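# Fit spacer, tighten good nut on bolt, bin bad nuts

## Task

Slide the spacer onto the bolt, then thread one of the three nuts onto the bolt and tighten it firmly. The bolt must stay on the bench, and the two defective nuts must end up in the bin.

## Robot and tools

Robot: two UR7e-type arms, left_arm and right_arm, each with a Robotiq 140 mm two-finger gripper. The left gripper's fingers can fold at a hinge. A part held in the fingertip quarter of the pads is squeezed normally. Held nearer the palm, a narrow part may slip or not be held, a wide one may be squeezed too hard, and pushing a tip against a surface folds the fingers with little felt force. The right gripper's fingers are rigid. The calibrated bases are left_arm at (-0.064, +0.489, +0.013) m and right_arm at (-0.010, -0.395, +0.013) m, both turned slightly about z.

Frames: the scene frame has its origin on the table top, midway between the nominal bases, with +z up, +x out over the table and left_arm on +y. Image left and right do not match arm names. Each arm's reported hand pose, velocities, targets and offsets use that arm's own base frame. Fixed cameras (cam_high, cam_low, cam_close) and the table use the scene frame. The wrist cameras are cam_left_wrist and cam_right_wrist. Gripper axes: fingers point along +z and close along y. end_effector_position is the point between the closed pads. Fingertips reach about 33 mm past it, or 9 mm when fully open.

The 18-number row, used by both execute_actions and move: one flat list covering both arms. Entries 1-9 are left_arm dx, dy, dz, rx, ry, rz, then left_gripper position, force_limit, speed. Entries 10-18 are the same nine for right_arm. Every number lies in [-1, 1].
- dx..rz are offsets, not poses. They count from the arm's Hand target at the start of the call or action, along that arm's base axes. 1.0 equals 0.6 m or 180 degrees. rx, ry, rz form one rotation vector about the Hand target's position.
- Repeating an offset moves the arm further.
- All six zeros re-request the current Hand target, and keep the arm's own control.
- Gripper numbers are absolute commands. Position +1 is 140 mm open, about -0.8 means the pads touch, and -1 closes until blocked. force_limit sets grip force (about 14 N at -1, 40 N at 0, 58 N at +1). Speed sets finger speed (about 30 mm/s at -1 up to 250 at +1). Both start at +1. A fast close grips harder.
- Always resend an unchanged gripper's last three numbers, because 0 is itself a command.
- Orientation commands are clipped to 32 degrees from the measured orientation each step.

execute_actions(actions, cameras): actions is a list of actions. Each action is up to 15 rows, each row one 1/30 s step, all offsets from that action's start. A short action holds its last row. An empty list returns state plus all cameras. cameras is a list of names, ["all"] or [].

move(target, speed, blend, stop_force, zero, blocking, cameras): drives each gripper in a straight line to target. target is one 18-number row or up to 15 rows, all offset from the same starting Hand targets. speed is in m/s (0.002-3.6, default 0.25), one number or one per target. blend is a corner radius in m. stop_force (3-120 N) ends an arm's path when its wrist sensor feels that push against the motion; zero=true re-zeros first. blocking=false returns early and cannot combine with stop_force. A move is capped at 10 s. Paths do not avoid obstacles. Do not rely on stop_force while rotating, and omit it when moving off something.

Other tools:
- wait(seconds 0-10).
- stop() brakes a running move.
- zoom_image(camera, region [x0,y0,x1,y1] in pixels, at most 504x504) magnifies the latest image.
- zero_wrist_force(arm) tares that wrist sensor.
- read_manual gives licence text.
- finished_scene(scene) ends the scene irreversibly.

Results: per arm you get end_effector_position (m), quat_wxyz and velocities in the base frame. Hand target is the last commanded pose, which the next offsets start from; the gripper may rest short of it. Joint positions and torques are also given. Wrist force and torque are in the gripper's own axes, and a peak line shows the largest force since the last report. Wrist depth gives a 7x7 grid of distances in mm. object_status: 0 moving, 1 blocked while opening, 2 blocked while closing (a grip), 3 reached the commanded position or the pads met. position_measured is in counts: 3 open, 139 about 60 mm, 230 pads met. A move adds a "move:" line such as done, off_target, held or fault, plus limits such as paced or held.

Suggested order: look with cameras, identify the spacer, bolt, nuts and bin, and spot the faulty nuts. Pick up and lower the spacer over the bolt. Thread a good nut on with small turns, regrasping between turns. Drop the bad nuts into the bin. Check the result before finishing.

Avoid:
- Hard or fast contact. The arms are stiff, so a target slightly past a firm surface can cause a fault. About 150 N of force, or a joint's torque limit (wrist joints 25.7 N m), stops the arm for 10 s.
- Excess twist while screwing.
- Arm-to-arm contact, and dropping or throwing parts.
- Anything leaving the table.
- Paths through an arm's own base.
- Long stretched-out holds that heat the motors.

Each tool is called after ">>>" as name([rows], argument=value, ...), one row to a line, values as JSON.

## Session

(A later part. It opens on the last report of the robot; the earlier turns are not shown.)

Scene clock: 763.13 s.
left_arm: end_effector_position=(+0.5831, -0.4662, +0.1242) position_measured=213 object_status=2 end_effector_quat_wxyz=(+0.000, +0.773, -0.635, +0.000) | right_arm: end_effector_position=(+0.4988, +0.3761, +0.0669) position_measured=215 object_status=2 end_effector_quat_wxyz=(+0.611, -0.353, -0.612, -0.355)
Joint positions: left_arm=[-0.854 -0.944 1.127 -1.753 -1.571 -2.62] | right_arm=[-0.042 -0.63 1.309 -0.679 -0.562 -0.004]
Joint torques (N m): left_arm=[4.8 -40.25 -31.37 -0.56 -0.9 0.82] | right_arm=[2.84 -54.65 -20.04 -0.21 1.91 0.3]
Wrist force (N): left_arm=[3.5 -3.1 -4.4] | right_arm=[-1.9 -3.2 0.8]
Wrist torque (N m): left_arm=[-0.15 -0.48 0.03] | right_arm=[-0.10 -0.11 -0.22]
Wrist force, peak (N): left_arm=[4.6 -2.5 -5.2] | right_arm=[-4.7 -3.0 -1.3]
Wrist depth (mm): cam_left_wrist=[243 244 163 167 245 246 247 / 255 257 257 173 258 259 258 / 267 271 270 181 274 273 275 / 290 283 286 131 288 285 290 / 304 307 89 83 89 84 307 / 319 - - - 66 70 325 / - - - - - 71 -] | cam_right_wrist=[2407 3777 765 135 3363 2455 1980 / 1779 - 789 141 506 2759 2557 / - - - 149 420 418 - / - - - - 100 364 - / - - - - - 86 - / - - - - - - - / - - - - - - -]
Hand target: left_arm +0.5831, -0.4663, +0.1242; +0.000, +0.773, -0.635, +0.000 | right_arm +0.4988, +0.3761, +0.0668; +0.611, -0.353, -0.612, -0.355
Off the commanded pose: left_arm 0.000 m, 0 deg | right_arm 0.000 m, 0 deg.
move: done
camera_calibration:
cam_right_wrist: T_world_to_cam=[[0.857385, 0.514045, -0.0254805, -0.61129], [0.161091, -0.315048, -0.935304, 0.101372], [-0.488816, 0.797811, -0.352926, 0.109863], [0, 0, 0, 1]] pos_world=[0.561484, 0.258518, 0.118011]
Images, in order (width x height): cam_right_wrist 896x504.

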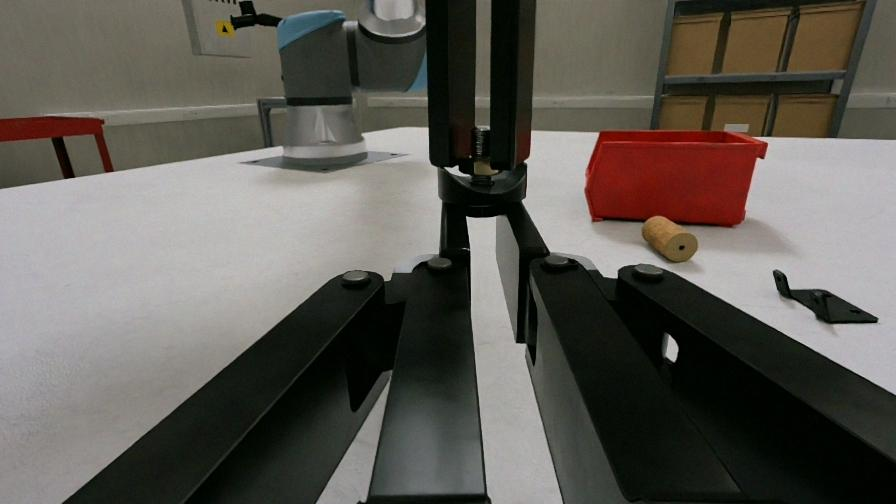

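>>> move([
  [0,0,0.0018,0,0,0,-0.5,1,-1,0,0,0,0,0,0,-1,1,-1],
  [0,0,0.0018,0,0,0,-1,1,-1,0,0,0,0,0,0,-1,1,-1],
  [0,0,0.0012,0,0,-0.5556,-1,1,-1,0,0,0,0,0,0,-1,1,-1],
  [0,0,0.0006,0,0,0.8889,-1,1,-1,0,0,0,0,0,0,-1,1,-1],
  [0,0,0.0001,0,0,0.3333,-1,1,-1,0,0,0,0,0,0,-1,1,-1],
], speed=0.9, blend=[0,0,0.0003,0.0003,0], cameras=["cam_right_wrist", "cam_left_wrist"])

>>> zoom_image(camera="cam_right_wrist", region=[430, 120, 535, 220])

>>> zoom_image(camera="cam_left_wrist", region=[440, 205, 500, 265])

Scene clock: 786.23 s.
left_arm: end_effector_position=(+0.5831, -0.4662, +0.1243) position_measured=214 object_status=2 end_effector_quat_wxyz=(+0.000, +0.987, -0.163, +0.000) | right_arm: end_effector_position=(+0.4988, +0.3761, +0.0668) position_measured=215 object_status=2 end_effector_quat_wxyz=(+0.611, -0.353, -0.612, -0.355)
Joint positions: left_arm=[-0.854 -0.944 1.127 -1.754 -1.571 2.616] | right_arm=[-0.042 -0.63 1.309 -0.679 -0.562 -0.004]
Joint torques (N m): left_arm=[5.06 -39.23 -31.61 -1.05 -0.61 0.81] | right_arm=[0.21 -44.92 -19.01 1.26 1.57 0.2]
Wrist force (N): left_arm=[3.6 -0.5 -4.9] | right_arm=[-2.1 -2.3 0.3]
Wrist torque (N m): left_arm=[-0.35 -0.58 0.02] | right_arm=[-0.13 -0.11 -0.24]
Wrist force, peak (N): left_arm=[3.6 -3.4 -4.5] | right_arm=[-3.6 -3.3 -0.7]
Wrist depth (mm): cam_left_wrist=[245 244 244 244 164 171 241 / 255 257 261 256 174 193 258 / 263 272 271 266 269 273 277 / 270 285 288 131 288 290 288 / - 307 88 83 89 96 307 / - - - - 66 70 323 / - - - - - 70 -] | cam_right_wrist=[- 2958 758 131 138 3069 2584 / 1741 4384 789 143 3188 2888 2669 / 2116 667 782 148 - - - / - - - - 101 334 - / - - - - - 87 - / - - - - - - - / - - - - - - -]
Hand target: left_arm +0.5831, -0.4663, +0.1243; +0.000, +0.987, -0.164, +0.000 | right_arm +0.4988, +0.3761, +0.0668; +0.611, -0.353, -0.612, -0.355
Off the commanded pose: left_arm 0.000 m, 0 deg | right_arm 0.000 m, 0 deg.
move: done
camera_calibration:
cam_left_wrist: T_world_to_cam=[[-0.310018, -0.95072, -0.00458899, -0.249644], [-0.898772, 0.291497, 0.327473, 0.62765], [-0.309998, 0.105647, -0.944849, 0.492062], [0, 0, 0, 1]] pos_world=[0.639259, -0.472284, 0.25824]
cam_right_wrist: T_world_to_cam=[[0.857385, 0.514045, -0.0254805, -0.61129], [0.161091, -0.315048, -0.935304, 0.101372], [-0.488816, 0.797811, -0.352926, 0.109863], [0, 0, 0, 1]] pos_world=[0.561484, 0.258518, 0.118011]
Images, in order (width x height): cam_left_wrist 896x504, cam_right_wrist 896x504.

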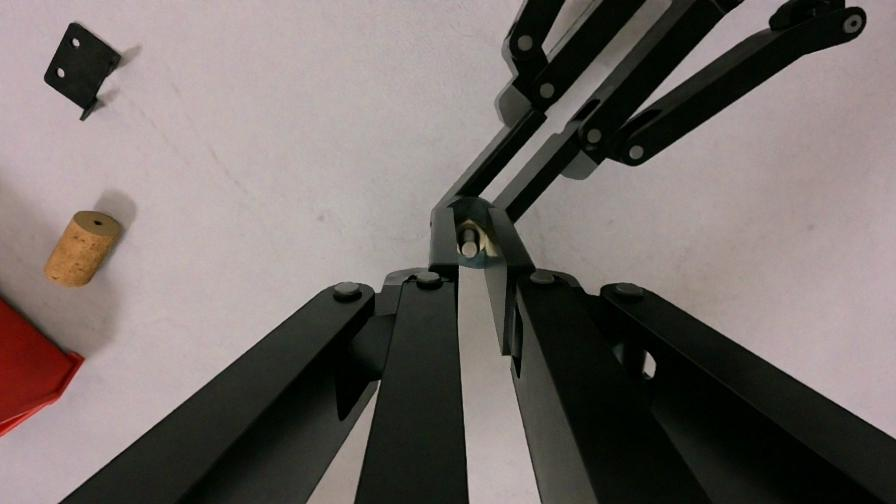

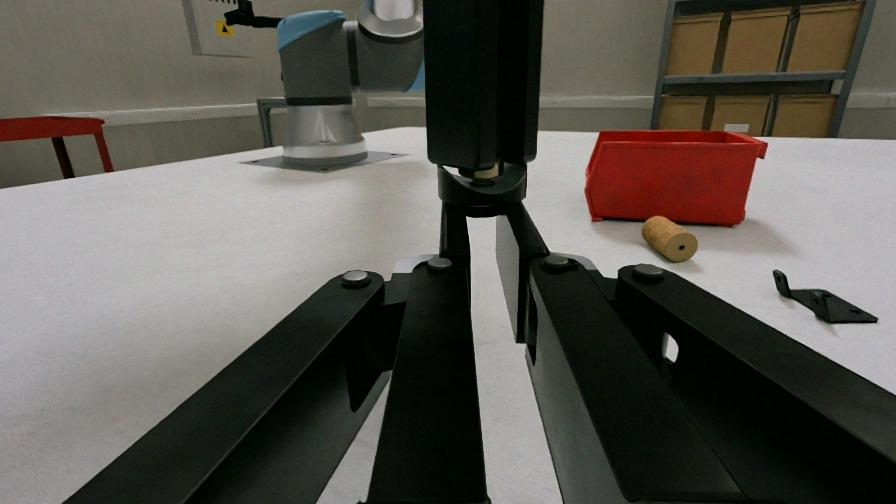

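Scaled by 4.800 from the camera's 896x504 image, which has a finer 1280x720 frame.

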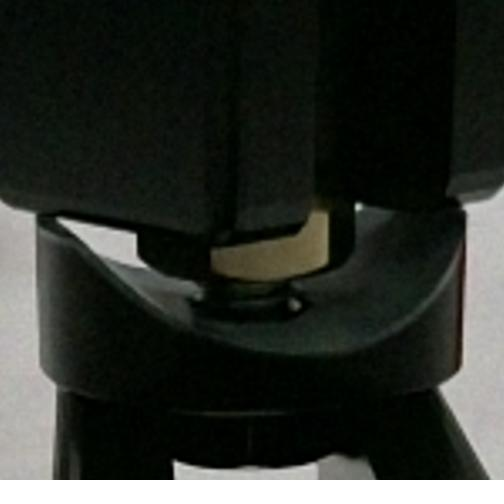

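Scaled by 8.400 from the camera's 896x504 image, which has a finer 1280x720 frame.

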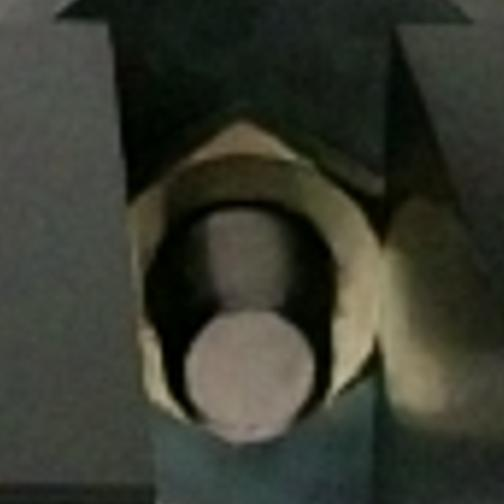

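>>> move([
  [0,0,0,0,0,0,-0.5,1,-1,0,0,0,0,0,0,-1,1,-1],
  [0,0,0.006,0,0,0,-0.5,1,-1,0,0,0,0,0,0,-1,1,-1],
  [0,0,0.006,0,0,0.6667,-0.5,1,-1,0,0,0,0,0,0,-1,1,-1],
  [0,0,0.006,0,0,-0.6667,-0.5,1,-1,0,0,0,0,0,0,-1,1,-1],
  [0,0,0.006,0,0,0.3333,-0.5,1,-1,0,0,0,0,0,0,-1,1,-1],
], speed=1.4, blend=[0,0.002,0.02,0.02,0], cameras=["cam_right_wrist", "cam_left_wrist"])

>>> zoom_image(camera="cam_right_wrist", region=[430, 120, 535, 220])

>>> zoom_image(camera="cam_left_wrist", region=[430, 195, 510, 275])

Scene clock: 797.20 s.
left_arm: end_effector_position=(+0.5831, -0.4663, +0.1279) position_measured=192 object_status=3 end_effector_quat_wxyz=(+0.000, +0.936, +0.351, +0.000) | right_arm: end_effector_position=(+0.4988, +0.3761, +0.0668) position_measured=215 object_status=2 end_effector_quat_wxyz=(+0.611, -0.353, -0.612, -0.355)
Joint positions: left_arm=[-0.854 -0.946 1.121 -1.746 -1.571 -4.714] | right_arm=[-0.042 -0.63 1.309 -0.679 -0.562 -0.004]
Joint torques (N m): left_arm=[-5.55 -65.24 -15 -1.53 0.29 -0.85] | right_arm=[-0.67 -43.15 -17.69 2.95 -2.15 0.44]
Wrist force (N): left_arm=[1.5 -1.3 -2.2] | right_arm=[-0.2 -2.0 -1.2]
Wrist torque (N m): left_arm=[-0.27 -0.51 -0.16] | right_arm=[-0.14 -0.08 -0.19]
Wrist force, peak (N): left_arm=[3.5 -0.4 -5.0] | right_arm=[-3.3 -2.2 0.2]
Wrist depth (mm): cam_left_wrist=[247 248 248 249 248 247 248 / 258 261 260 261 262 263 262 / 278 275 278 269 268 191 194 / 290 291 289 168 197 203 194 / 310 305 88 302 89 90 199 / 324 - - 331 - 68 169 / - - - 355 - 69 -] | cam_right_wrist=[2192 2669 751 124 3363 2612 2455 / - - 787 130 506 2888 2640 / 578 - - 149 398 - - / 384 - - - 101 - - / 289 288 - - - 86 - / - - - - - - - / - - - - - - -]
Hand target: left_arm +0.5831, -0.4663, +0.1279; +0.000, +0.936, +0.352, +0.000 | right_arm +0.4988, +0.3761, +0.0668; +0.611, -0.353, -0.612, -0.355
Off the commanded pose: left_arm 0.000 m, 0 deg | right_arm 0.000 m, 0 deg.
move: done; blend cut to 0.0018 m at target 2
camera_calibration:
cam_left_wrist: T_world_to_cam=[[0.66792, -0.744218, -0.00463333, -0.723536], [-0.702184, -0.632234, 0.32744, 0.0811113], [-0.246616, -0.215451, -0.94486, 0.308778], [0, 0, 0, 1]] pos_world=[0.616369, -0.420661, 0.26184]
cam_right_wrist: T_world_to_cam=[[0.857385, 0.514045, -0.0254805, -0.61129], [0.161091, -0.315048, -0.935304, 0.101372], [-0.488816, 0.797811, -0.352926, 0.109863], [0, 0, 0, 1]] pos_world=[0.561484, 0.258518, 0.118011]
Images, in order (width x height): cam_left_wrist 896x504, cam_right_wrist 896x504.

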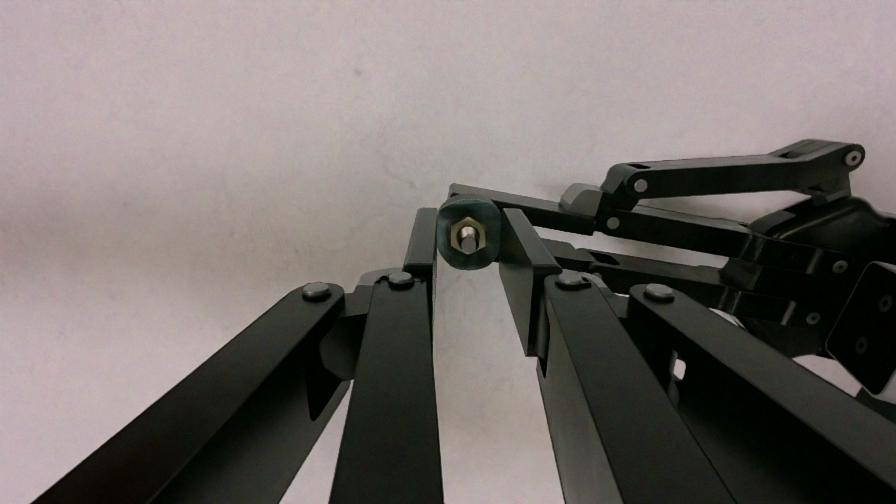

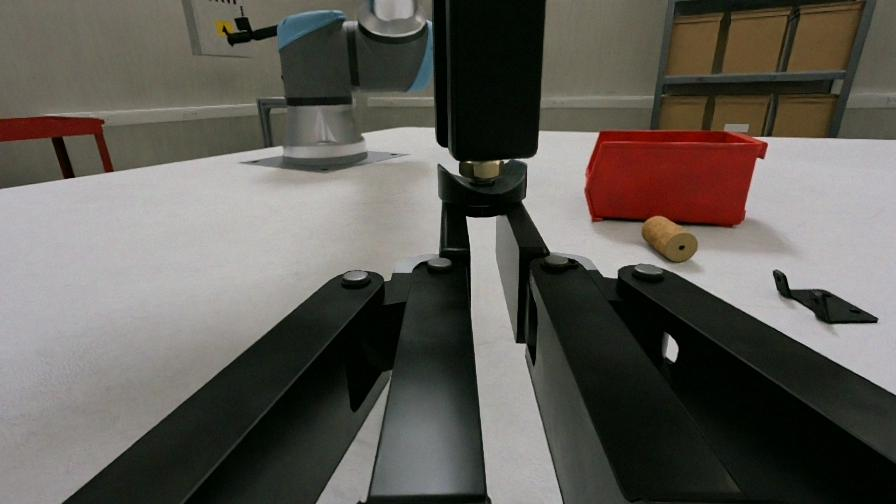

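Scaled by 4.800 from the camera's 896x504 image, which has a finer 1280x720 frame.

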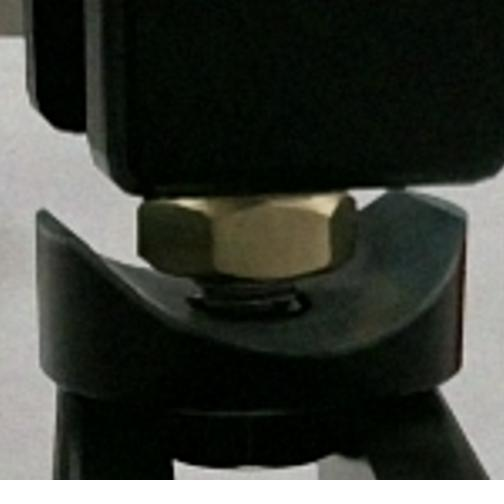

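Scaled by 6.300 from the camera's 896x504 image, which has a finer 1280x720 frame.

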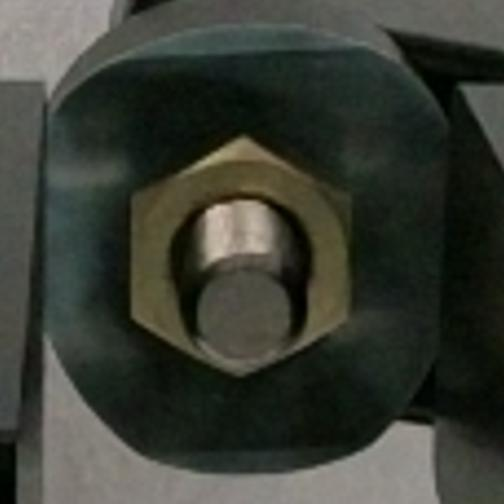

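>>> move(target=[0,0,-0.00867,0,0,0,-0.5,1,-1,0,0,0,0,0,0,-1,1,-1], speed=0.02, stop_force=5)

>>> move(target=[0,0,0,0,0,0,-1,1,-1,0,0,0,0,0,0,-1,1,-1], speed=0.1, cameras=["cam_right_wrist", "cam_left_wrist"])

>>> zoom_image(camera="cam_right_wrist", region=[430, 120, 535, 220])

>>> zoom_image(camera="cam_left_wrist", region=[430, 195, 510, 275])

Scene clock: 801.73 s.
left_arm: end_effector_position=(+0.5831, -0.4662, +0.1226) position_measured=192 object_status=3 end_effector_quat_wxyz=(+0.000, +0.936, +0.352, +0.000) | right_arm: end_effector_position=(+0.4988, +0.3761, +0.0668) position_measured=215 object_status=2 end_effector_quat_wxyz=(+0.611, -0.353, -0.612, -0.355)
Joint positions: left_arm=[-0.854 -0.943 1.13 -1.758 -1.571 -4.714] | right_arm=[-0.042 -0.63 1.309 -0.679 -0.562 -0.004]
Joint torques (N m): left_arm=[7.5 -48.6 -29.7 -1.79 -0.73 -0.74] | right_arm=[-1.73 -43.56 -17.65 2.85 -2.22 0.28]
Wrist force (N): left_arm=[1.8 -1.3 -2.5] | right_arm=[0.1 -1.8 -1.1]
Wrist torque (N m): left_arm=[-0.27 -0.57 -0.15] | right_arm=[-0.11 -0.12 -0.19]
Wrist force, peak (N): left_arm=[1.8 -1.3 -2.5] | right_arm=[0.0 -2.1 -1.3]
Wrist depth (mm): cam_left_wrist=[244 244 243 242 244 244 244 / 255 255 257 256 257 257 257 / 280 269 270 268 196 184 187 / 287 286 283 170 185 197 188 / 304 300 88 95 89 90 197 / 321 - - 327 - 68 198 / - - - 347 - 69 -] | cam_right_wrist=[2698 3188 762 123 125 2612 2338 / 2098 3610 789 131 134 2640 2455 / - - - 145 - - - / - - - - 111 357 - / - - - - - 86 236 / - - - - - - - / - - - - - - -]
Hand target: left_arm +0.5831, -0.4663, +0.1227; +0.000, +0.936, +0.352, +0.000 | right_arm +0.4988, +0.3761, +0.0668; +0.611, -0.353, -0.612, -0.355
Off the commanded pose: left_arm 0.000 m, 0 deg | right_arm 0.000 m, 0 deg.
move: done

Scene clock: 802.83 s.
left_arm: end_effector_position=(+0.5831, -0.4663, +0.1227) position_measured=213 object_status=0 end_effector_quat_wxyz=(+0.000, +0.936, +0.352, +0.000) | right_arm: end_effector_position=(+0.4988, +0.3761, +0.0668) position_measured=215 object_status=2 end_effector_quat_wxyz=(+0.611, -0.353, -0.612, -0.355)
Joint positions: left_arm=[-0.854 -0.944 1.13 -1.758 -1.571 -4.714] | right_arm=[-0.042 -0.63 1.309 -0.679 -0.562 -0.004]
Joint torques (N m): left_arm=[7.07 -61.44 -31.62 -1.81 -0.84 -0.38] | right_arm=[-0.96 -43.85 -17.9 2.85 -2.11 0.53]
Wrist force (N): left_arm=[1.5 0.3 -5.9] | right_arm=[-4.8 -1.8 0.5]
Wrist torque (N m): left_arm=[-0.32 -0.56 -0.16] | right_arm=[-0.08 -0.11 -0.19]
Wrist force, peak (N): left_arm=[1.4 0.4 -6.8] | right_arm=[-4.8 -1.8 0.5]
Wrist depth (mm): cam_left_wrist=[242 242 243 243 244 243 244 / 256 253 257 256 257 258 257 / 270 270 270 266 264 189 187 / 284 279 284 120 191 198 189 / 304 299 88 83 89 89 192 / - - - - 66 70 316 / - - - - - 71 -] | cam_right_wrist=[- - 762 129 2384 2790 2505 / 1637 - 795 - 5010 2958 2455 / - - - 144 - - 547 / - - - - 100 - 357 / - - - - - 86 - / - - - - - - - / - - - - - - -]
Hand target: left_arm +0.5831, -0.4663, +0.1227; +0.000, +0.936, +0.352, +0.000 | right_arm +0.4988, +0.3761, +0.0668; +0.611, -0.353, -0.612, -0.355
Off the commanded pose: left_arm 0.000 m, 0 deg | right_arm 0.000 m, 0 deg.
move: done
camera_calibration:
cam_left_wrist: T_world_to_cam=[[0.668038, -0.744113, -0.00460952, -0.723593], [-0.702074, -0.632325, 0.327501, 0.0826923], [-0.246612, -0.215547, -0.94484, 0.303816], [0, 0, 0, 1]] pos_world=[0.616368, -0.42066, 0.25664]
cam_right_wrist: T_world_to_cam=[[0.857385, 0.514045, -0.0254805, -0.61129], [0.161091, -0.315048, -0.935304, 0.101372], [-0.488816, 0.797811, -0.352926, 0.109863], [0, 0, 0, 1]] pos_world=[0.561484, 0.258518, 0.118011]
Images, in order (width x height): cam_left_wrist 896x504, cam_right_wrist 896x504.

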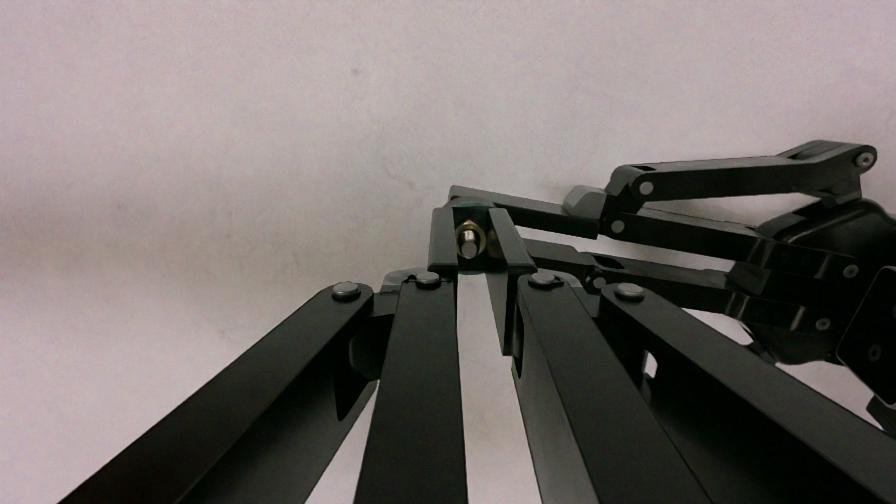

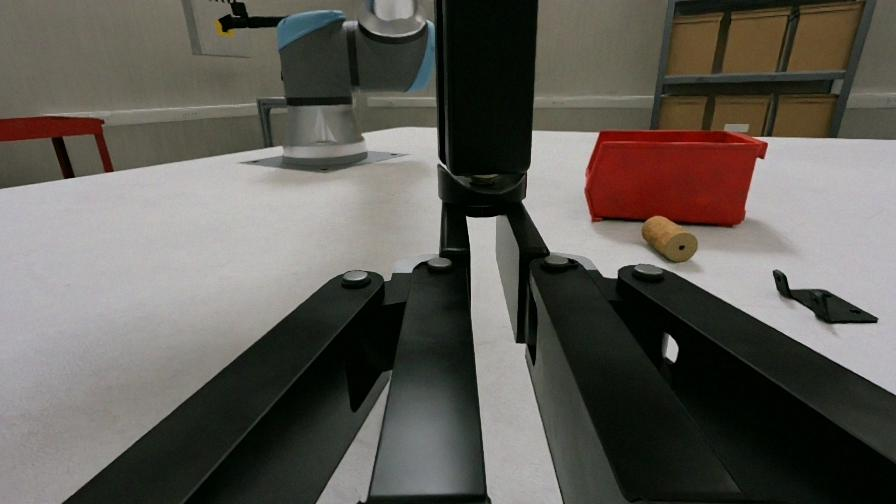

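Scaled by 4.800 from the camera's 896x504 image, which has a finer 1280x720 frame.

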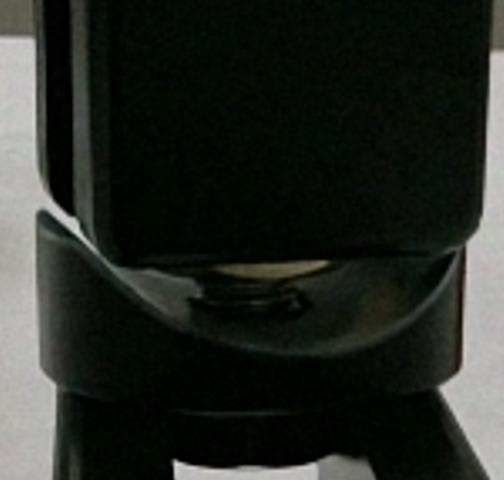

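Scaled by 6.300 from the camera's 896x504 image, which has a finer 1280x720 frame.

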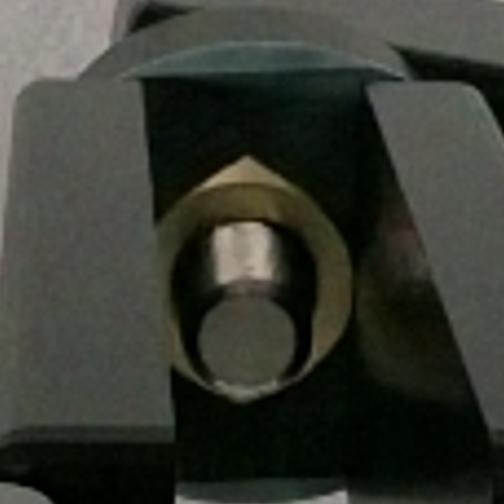

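>>> move([
  [0,0,-0.00069,0,0,-0.6667,-1,1,-1,0,0,0,0,0,0,-1,1,-1],
], speed=0.7, cameras=["cam_right_wrist", "cam_left_wrist"])

>>> zoom_image(camera="cam_right_wrist", region=[430, 120, 535, 220])

>>> zoom_image(camera="cam_left_wrist", region=[430, 195, 510, 275])

Scene clock: 807.63 s.
left_arm: end_effector_position=(+0.5831, -0.4662, +0.1223) position_measured=213 object_status=2 end_effector_quat_wxyz=(+0.000, +0.773, -0.635, +0.000) | right_arm: end_effector_position=(+0.4988, +0.3761, +0.0668) position_measured=215 object_status=2 end_effector_quat_wxyz=(+0.611, -0.353, -0.612, -0.355)
Joint positions: left_arm=[-0.854 -0.943 1.13 -1.758 -1.571 -2.62] | right_arm=[-0.042 -0.63 1.309 -0.679 -0.562 -0.004]
Joint torques (N m): left_arm=[4.19 -39.04 -30.45 0.1 -1.44 0.97] | right_arm=[-1.8 -49.68 -17.61 1.63 -0.65 0.42]
Wrist force (N): left_arm=[3.3 -4.9 -5.4] | right_arm=[-2.9 -4.8 1.5]
Wrist torque (N m): left_arm=[0.00 -0.50 -0.01] | right_arm=[-0.07 -0.12 -0.16]
Wrist force, peak (N): left_arm=[3.9 -4.8 -6.5] | right_arm=[-4.8 -4.2 2.0]
Wrist depth (mm): cam_left_wrist=[242 243 162 164 243 246 245 / 254 255 252 189 257 257 260 / 269 269 266 183 271 267 270 / 283 284 285 131 283 286 287 / 300 298 88 83 89 96 305 / 318 - - - 66 70 323 / - - - - - 71 -] | cam_right_wrist=[- 3558 749 135 4632 2728 2612 / 2012 3108 779 141 3410 2728 2640 / 592 - 821 147 - - 579 / - - - - 101 357 388 / - - - - - 86 - / - - - - - - - / - - - - - - -]
Hand target: left_arm +0.5831, -0.4663, +0.1223; +0.000, +0.773, -0.635, +0.000 | right_arm +0.4988, +0.3761, +0.0668; +0.611, -0.353, -0.612, -0.355
Off the commanded pose: left_arm 0.000 m, 0 deg | right_arm 0.000 m, 0 deg.
move: done
camera_calibration:
cam_left_wrist: T_world_to_cam=[[-0.978405, -0.206649, -0.00453644, 0.486962], [-0.196709, 0.924157, 0.327475, 0.513824], [-0.0634799, 0.321295, -0.944849, 0.446945], [0, 0, 0, 1]] pos_world=[0.605891, -0.517825, 0.25624]
cam_right_wrist: T_world_to_cam=[[0.857385, 0.514045, -0.0254805, -0.61129], [0.161091, -0.315048, -0.935304, 0.101372], [-0.488816, 0.797811, -0.352926, 0.109863], [0, 0, 0, 1]] pos_world=[0.561484, 0.258518, 0.118011]
Images, in order (width x height): cam_left_wrist 896x504, cam_right_wrist 896x504.

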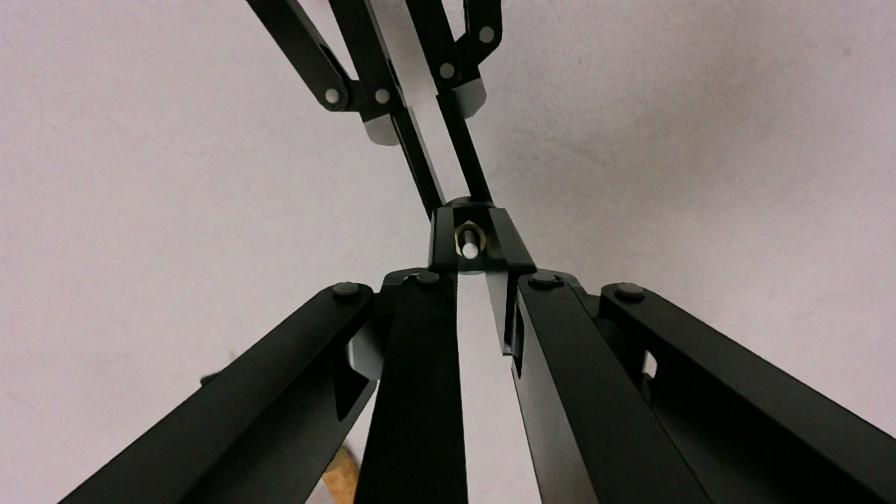

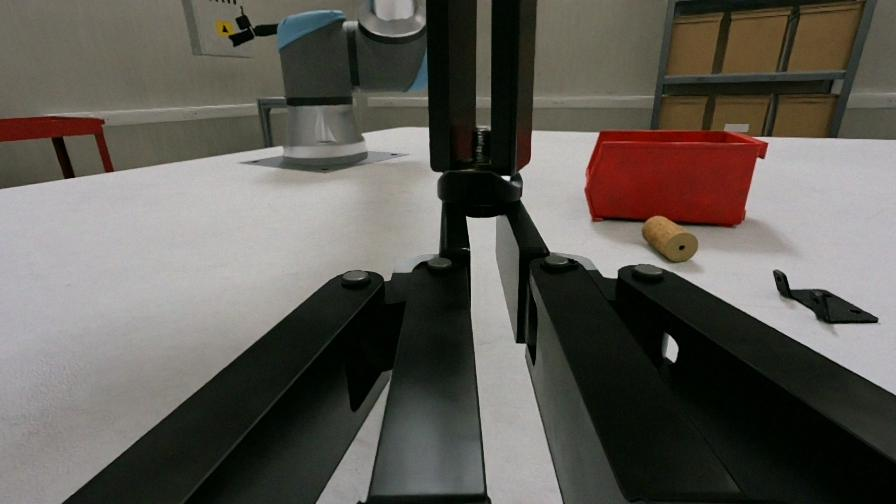

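Scaled by 4.800 from the camera's 896x504 image, which has a finer 1280x720 frame.

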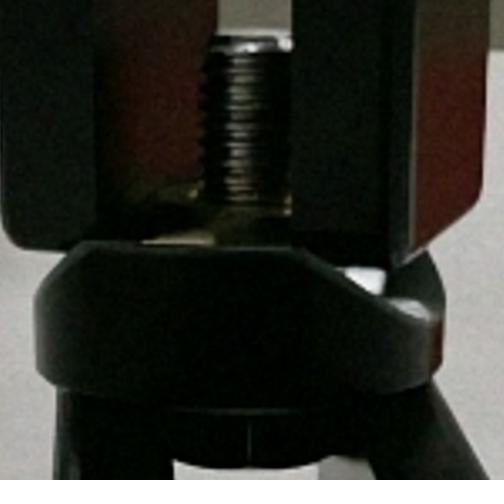

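Scaled by 6.300 from the camera's 896x504 image, which has a finer 1280x720 frame.

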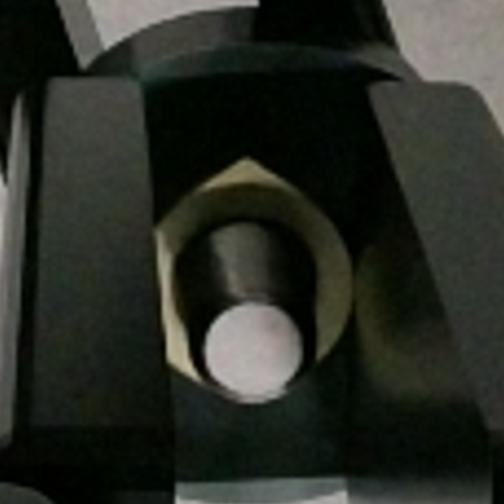

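>>> move([
  [0,0,0.001,0,0,0,-0.5,1,-1,0,0,0,0,0,0,-1,1,-1],
  [0,0,0.001,0,0,0,-1,1,-1,0,0,0,0,0,0,-1,1,-1],
  [0,0,0.0003,0,0,-0.6667,-1,1,-1,0,0,0,0,0,0,-1,1,-1],
  [0,0,-0.0004,0,0,0.6667,-1,1,-1,0,0,0,0,0,0,-1,1,-1],
], speed=0.7, blend=[0,0,0.0003,0], cameras=["cam_right_wrist", "cam_left_wrist"])

>>> zoom_image(camera="cam_right_wrist", region=[430, 120, 535, 220])

>>> zoom_image(camera="cam_left_wrist", region=[430, 195, 510, 275])

Scene clock: 817.67 s.
left_arm: end_effector_position=(+0.5831, -0.4662, +0.1220) position_measured=214 object_status=2 end_effector_quat_wxyz=(+0.000, +0.936, +0.352, +0.000) | right_arm: end_effector_position=(+0.4988, +0.3761, +0.0668) position_measured=215 object_status=2 end_effector_quat_wxyz=(+0.611, -0.353, -0.612, -0.355)
Joint positions: left_arm=[-0.854 -0.943 1.131 -1.759 -1.571 1.569] | right_arm=[-0.042 -0.63 1.309 -0.679 -0.562 -0.004]
Joint torques (N m): left_arm=[4.8 -34.38 -29.79 0.2 -0.27 0.88] | right_arm=[-4.37 -57.54 -17.2 3.03 -0.45 0.75]
Wrist force (N): left_arm=[1.8 0.6 -8.7] | right_arm=[-8.5 -2.1 0.7]
Wrist torque (N m): left_arm=[-0.42 -0.56 -0.08] | right_arm=[-0.17 -0.05 -0.19]
Wrist force, peak (N): left_arm=[1.6 0.9 -9.3] | right_arm=[-8.5 -2.1 0.7]
Wrist depth (mm): cam_left_wrist=[242 243 243 243 243 244 244 / 254 255 256 258 257 257 256 / 270 269 265 267 265 192 185 / 279 285 286 131 190 194 188 / 302 302 93 83 89 89 196 / 319 - - - 66 70 316 / - - - - - 71 -] | cam_right_wrist=[2316 2698 749 129 3363 3230 2455 / 2012 2822 784 138 2669 3230 3069 / - - - 144 - - - / - - - - 100 348 - / - - - - - 86 - / - - - - - - - / - - - - - - -]
Hand target: left_arm +0.5831, -0.4663, +0.1220; +0.000, +0.936, +0.352, +0.000 | right_arm +0.4988, +0.3761, +0.0668; +0.611, -0.353, -0.612, -0.355
Off the commanded pose: left_arm 0.000 m, 0 deg | right_arm 0.000 m, 0 deg.
move: done
camera_calibration:
cam_left_wrist: T_world_to_cam=[[0.668271, -0.743904, -0.00456929, -0.723661], [-0.701886, -0.632537, 0.327495, 0.0826844], [-0.246515, -0.215648, -0.944842, 0.303146], [0, 0, 0, 1]] pos_world=[0.616367, -0.42066, 0.25604]
cam_right_wrist: T_world_to_cam=[[0.857385, 0.514045, -0.0254805, -0.61129], [0.161091, -0.315048, -0.935304, 0.101372], [-0.488816, 0.797811, -0.352926, 0.109863], [0, 0, 0, 1]] pos_world=[0.561484, 0.258518, 0.118011]
Images, in order (width x height): cam_left_wrist 896x504, cam_right_wrist 896x504.

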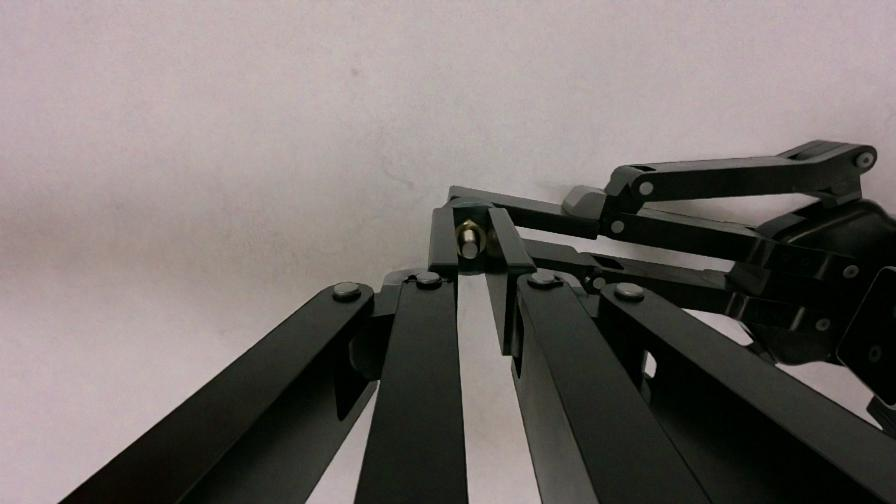

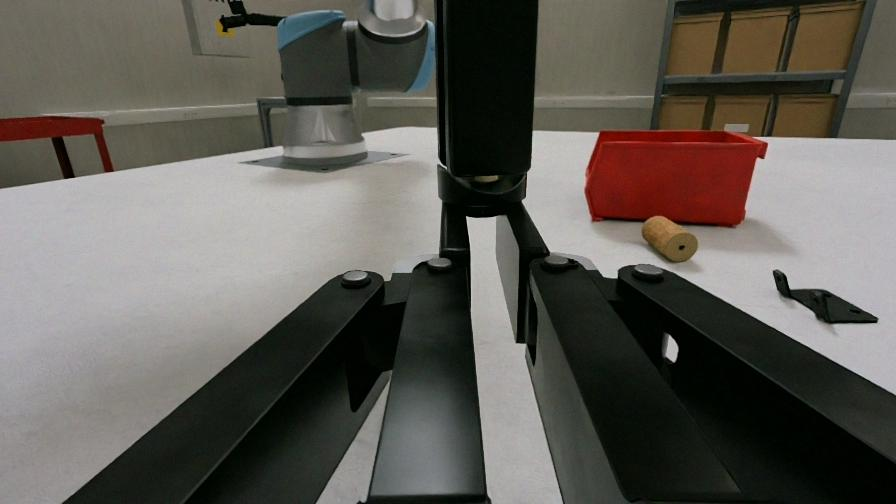

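Scaled by 4.800 from the camera's 896x504 image, which has a finer 1280x720 frame.

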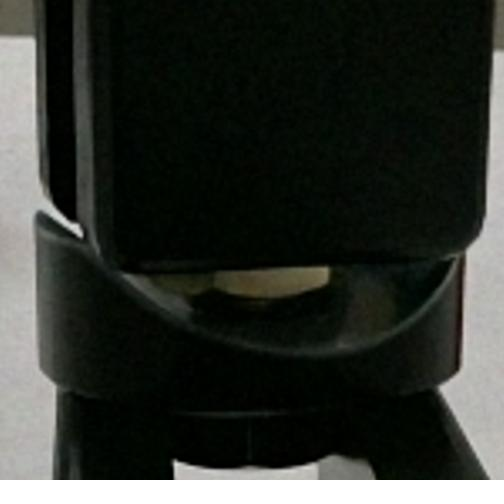

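Scaled by 6.300 from the camera's 896x504 image, which has a finer 1280x720 frame.

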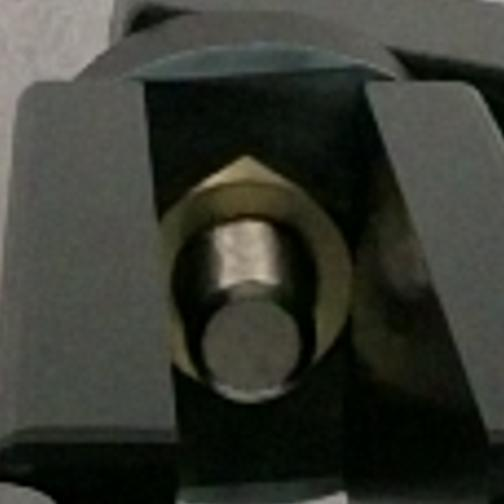

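>>> move(target=[0,0,-0.0002,0,0,-0.3333,-1,1,-1,0,0,0,0,0,0,-1,1,-1], speed=0.5)

>>> move(target=[0,0,-0.0002,0,0,-0.3333,-1,1,-1,0,0,0,0,0,0,-1,1,-1], speed=0.5)

>>> move(target=[0,0,-0.0002,0,0,-0.3333,-1,1,-1,0,0,0,0,0,0,-1,1,-1], speed=0.5, cameras=["cam_right_wrist", "cam_left_wrist"])

>>> zoom_image(camera="cam_right_wrist", region=[430, 120, 535, 220])

>>> zoom_image(camera="cam_left_wrist", region=[430, 195, 510, 275])

Scene clock: 823.03 s.
left_arm: end_effector_position=(+0.5831, -0.4663, +0.1219) position_measured=214 object_status=2 end_effector_quat_wxyz=(+0.000, +0.987, -0.163, +0.000) | right_arm: end_effector_position=(+0.4988, +0.3761, +0.0668) position_measured=215 object_status=2 end_effector_quat_wxyz=(+0.611, -0.353, -0.612, -0.355)
Joint positions: left_arm=[-0.854 -0.943 1.131 -1.759 -1.571 2.616] | right_arm=[-0.042 -0.63 1.309 -0.679 -0.562 -0.004]
Joint torques (N m): left_arm=[6.41 -35.6 -29.29 -0.26 -0.67 0.87] | right_arm=[-5.14 -58.4 -15.65 3.68 1.28 0.6]
Wrist force (N): left_arm=[3.3 -0.9 -8.2] | right_arm=[-7.3 -2.5 0.1]
Wrist torque (N m): left_arm=[-0.28 -0.52 -0.07] | right_arm=[-0.18 -0.14 -0.22]
Wrist force, peak (N): left_arm=[3.4 0.4 -9.9] | right_arm=[-9.3 -2.6 0.6]
Wrist depth (mm): cam_left_wrist=[242 243 242 244 164 171 174 / 255 255 255 255 172 173 255 / 269 269 266 265 264 273 276 / 278 284 289 131 284 281 286 / 304 298 94 83 89 83 306 / 314 - - - 66 70 321 / - - - - - 71 -] | cam_right_wrist=[2232 2698 765 130 137 2958 2455 / - 2888 784 142 3410 2790 2505 / - - - 148 - 410 - / - - - - 100 - - / - - - - - 86 - / - - - - - - - / - - - - - - -]
Hand target: left_arm +0.5831, -0.4663, +0.1219; +0.000, +0.987, -0.164, +0.000 | right_arm +0.4988, +0.3761, +0.0668; +0.611, -0.353, -0.612, -0.355
Off the commanded pose: left_arm 0.000 m, 0 deg | right_arm 0.000 m, 0 deg.
move: done

Scene clock: 824.67 s.
left_arm: end_effector_position=(+0.5831, -0.4663, +0.1218) position_measured=214 object_status=2 end_effector_quat_wxyz=(+0.000, +0.773, -0.635, +0.000) | right_arm: end_effector_position=(+0.4988, +0.3761, +0.0669) position_measured=215 object_status=2 end_effector_quat_wxyz=(+0.611, -0.353, -0.612, -0.355)
Joint positions: left_arm=[-0.854 -0.943 1.131 -1.759 -1.571 3.663] | right_arm=[-0.042 -0.63 1.309 -0.679 -0.562 -0.004]
Joint torques (N m): left_arm=[6.45 -35.27 -29.78 -0.19 -1.8 0.95] | right_arm=[-5.46 -58.41 -15.37 3.09 1.95 0.77]
Wrist force (N): left_arm=[1.5 -3.9 -9.0] | right_arm=[-8.0 -4.0 -0.3]
Wrist torque (N m): left_arm=[-0.13 -0.47 -0.15] | right_arm=[-0.17 -0.03 -0.21]
Wrist force, peak (N): left_arm=[2.8 -5.4 -8.5] | right_arm=[-8.5 -4.5 -0.4]
Wrist depth (mm): cam_left_wrist=[- 242 162 164 243 244 244 / 255 255 252 189 256 256 257 / 268 270 270 183 270 273 271 / 284 287 285 130 285 285 287 / 299 299 88 83 89 89 308 / 316 - - - 66 70 321 / - - - - - 71 -] | cam_right_wrist=[- 3148 758 136 - 2669 2431 / 1717 2888 755 142 3410 2640 2855 / - - - 146 423 417 - / - - - - 99 - - / - - - - - 86 - / - - - - - - - / - - - - - - -]
Hand target: left_arm +0.5831, -0.4663, +0.1218; +0.000, +0.773, -0.635, +0.000 | right_arm +0.4988, +0.3761, +0.0668; +0.611, -0.353, -0.612, -0.355
Off the commanded pose: left_arm 0.000 m, 0 deg | right_arm 0.000 m, 0 deg.
move: done

Scene clock: 826.30 s.
left_arm: end_effector_position=(+0.5831, -0.4663, +0.1217) position_measured=214 object_status=2 end_effector_quat_wxyz=(+0.000, -0.352, +0.936, +0.000) | right_arm: end_effector_position=(+0.4988, +0.3761, +0.0669) position_measured=215 object_status=2 end_effector_quat_wxyz=(+0.611, -0.353, -0.612, -0.355)
Joint positions: left_arm=[-0.854 -0.943 1.131 -1.759 -1.571 4.71] | right_arm=[-0.042 -0.63 1.309 -0.679 -0.562 -0.004]
Joint torques (N m): left_arm=[7.14 -33.2 -28.99 -0.46 -1.96 1.02] | right_arm=[-4.64 -59.2 -15.77 1.66 2.29 0.7]
Wrist force (N): left_arm=[-0.4 -1.7 -11.0] | right_arm=[-9.7 -3.6 -1.1]
Wrist torque (N m): left_arm=[-0.23 -0.56 -0.16] | right_arm=[-0.24 -0.11 -0.19]
Wrist force, peak (N): left_arm=[1.4 -3.1 -11.6] | right_arm=[-11.0 -3.6 -1.2]
Wrist depth (mm): cam_left_wrist=[165 237 242 243 242 243 243 / 167 177 250 255 256 257 258 / 176 182 179 264 270 270 272 / 190 192 192 147 283 282 285 / 304 298 88 83 89 84 307 / 316 - - - 66 70 319 / - - - - - 71 -] | cam_right_wrist=[- 2759 755 128 3363 2669 2505 / 2407 4384 784 136 3720 3148 2557 / 1889 - - 147 - - - / - - - - 99 - - / - - - - - 86 - / - - - - - - - / - - - - - - -]
Hand target: left_arm +0.5831, -0.4663, +0.1217; +0.000, -0.352, +0.936, +0.000 | right_arm +0.4988, +0.3761, +0.0668; +0.611, -0.353, -0.612, -0.355
Off the commanded pose: left_arm 0.000 m, 0 deg | right_arm 0.000 m, 0 deg.
move: done
camera_calibration:
cam_left_wrist: T_world_to_cam=[[-0.668404, 0.743784, -0.00471033, 0.749413], [0.701757, 0.63271, 0.327436, -0.145742], [0.246522, 0.215554, -0.944862, 0.216423], [0, 0, 0, 1]] pos_world=[0.549834, -0.51184, 0.255741]
cam_right_wrist: T_world_to_cam=[[0.857385, 0.514045, -0.0254805, -0.61129], [0.161091, -0.315048, -0.935304, 0.101372], [-0.488816, 0.797811, -0.352926, 0.109863], [0, 0, 0, 1]] pos_world=[0.561484, 0.258518, 0.118011]
Images, in order (width x height): cam_left_wrist 896x504, cam_right_wrist 896x504.

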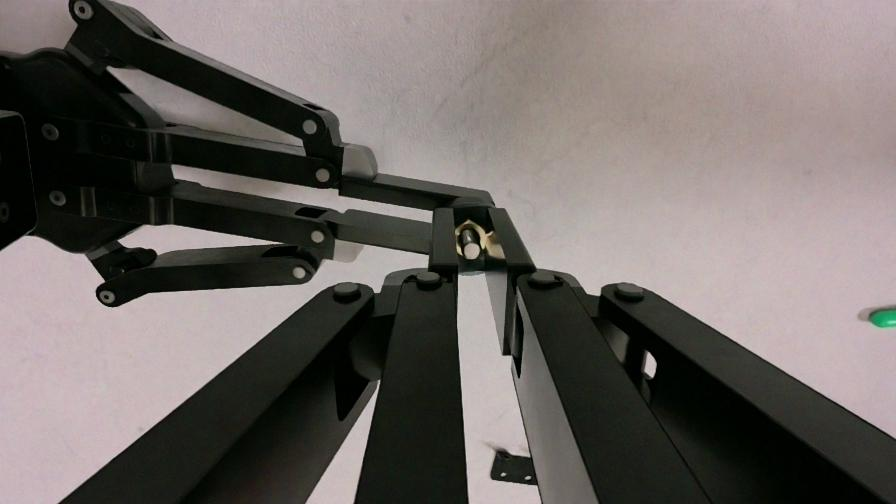

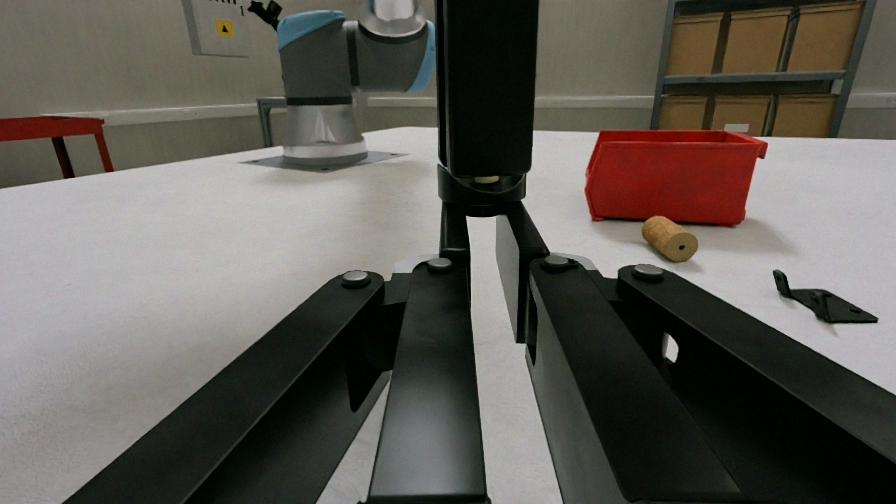

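Scaled by 4.800 from the camera's 896x504 image, which has a finer 1280x720 frame.

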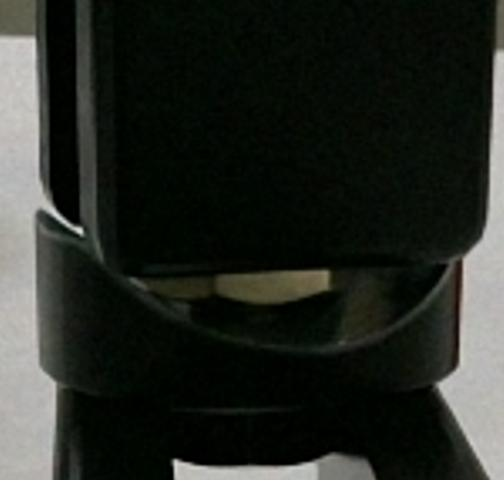

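Scaled by 6.300 from the camera's 896x504 image, which has a finer 1280x720 frame.

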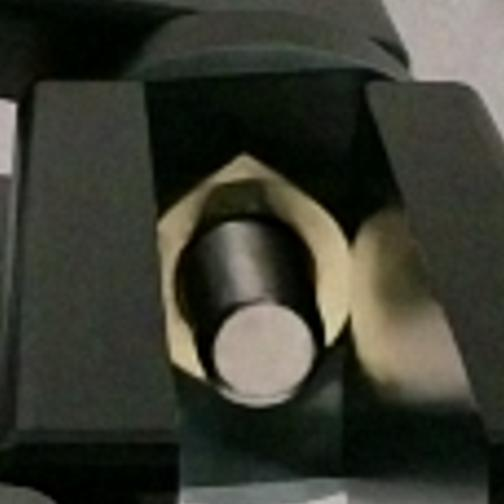

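>>> zoom_image(camera="cam_right_wrist", region=[455, 195, 515, 225])

Scaled by 8.400 from the camera's 896x504 image, which has a finer 1280x720 frame.

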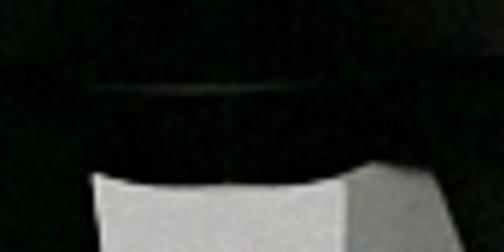

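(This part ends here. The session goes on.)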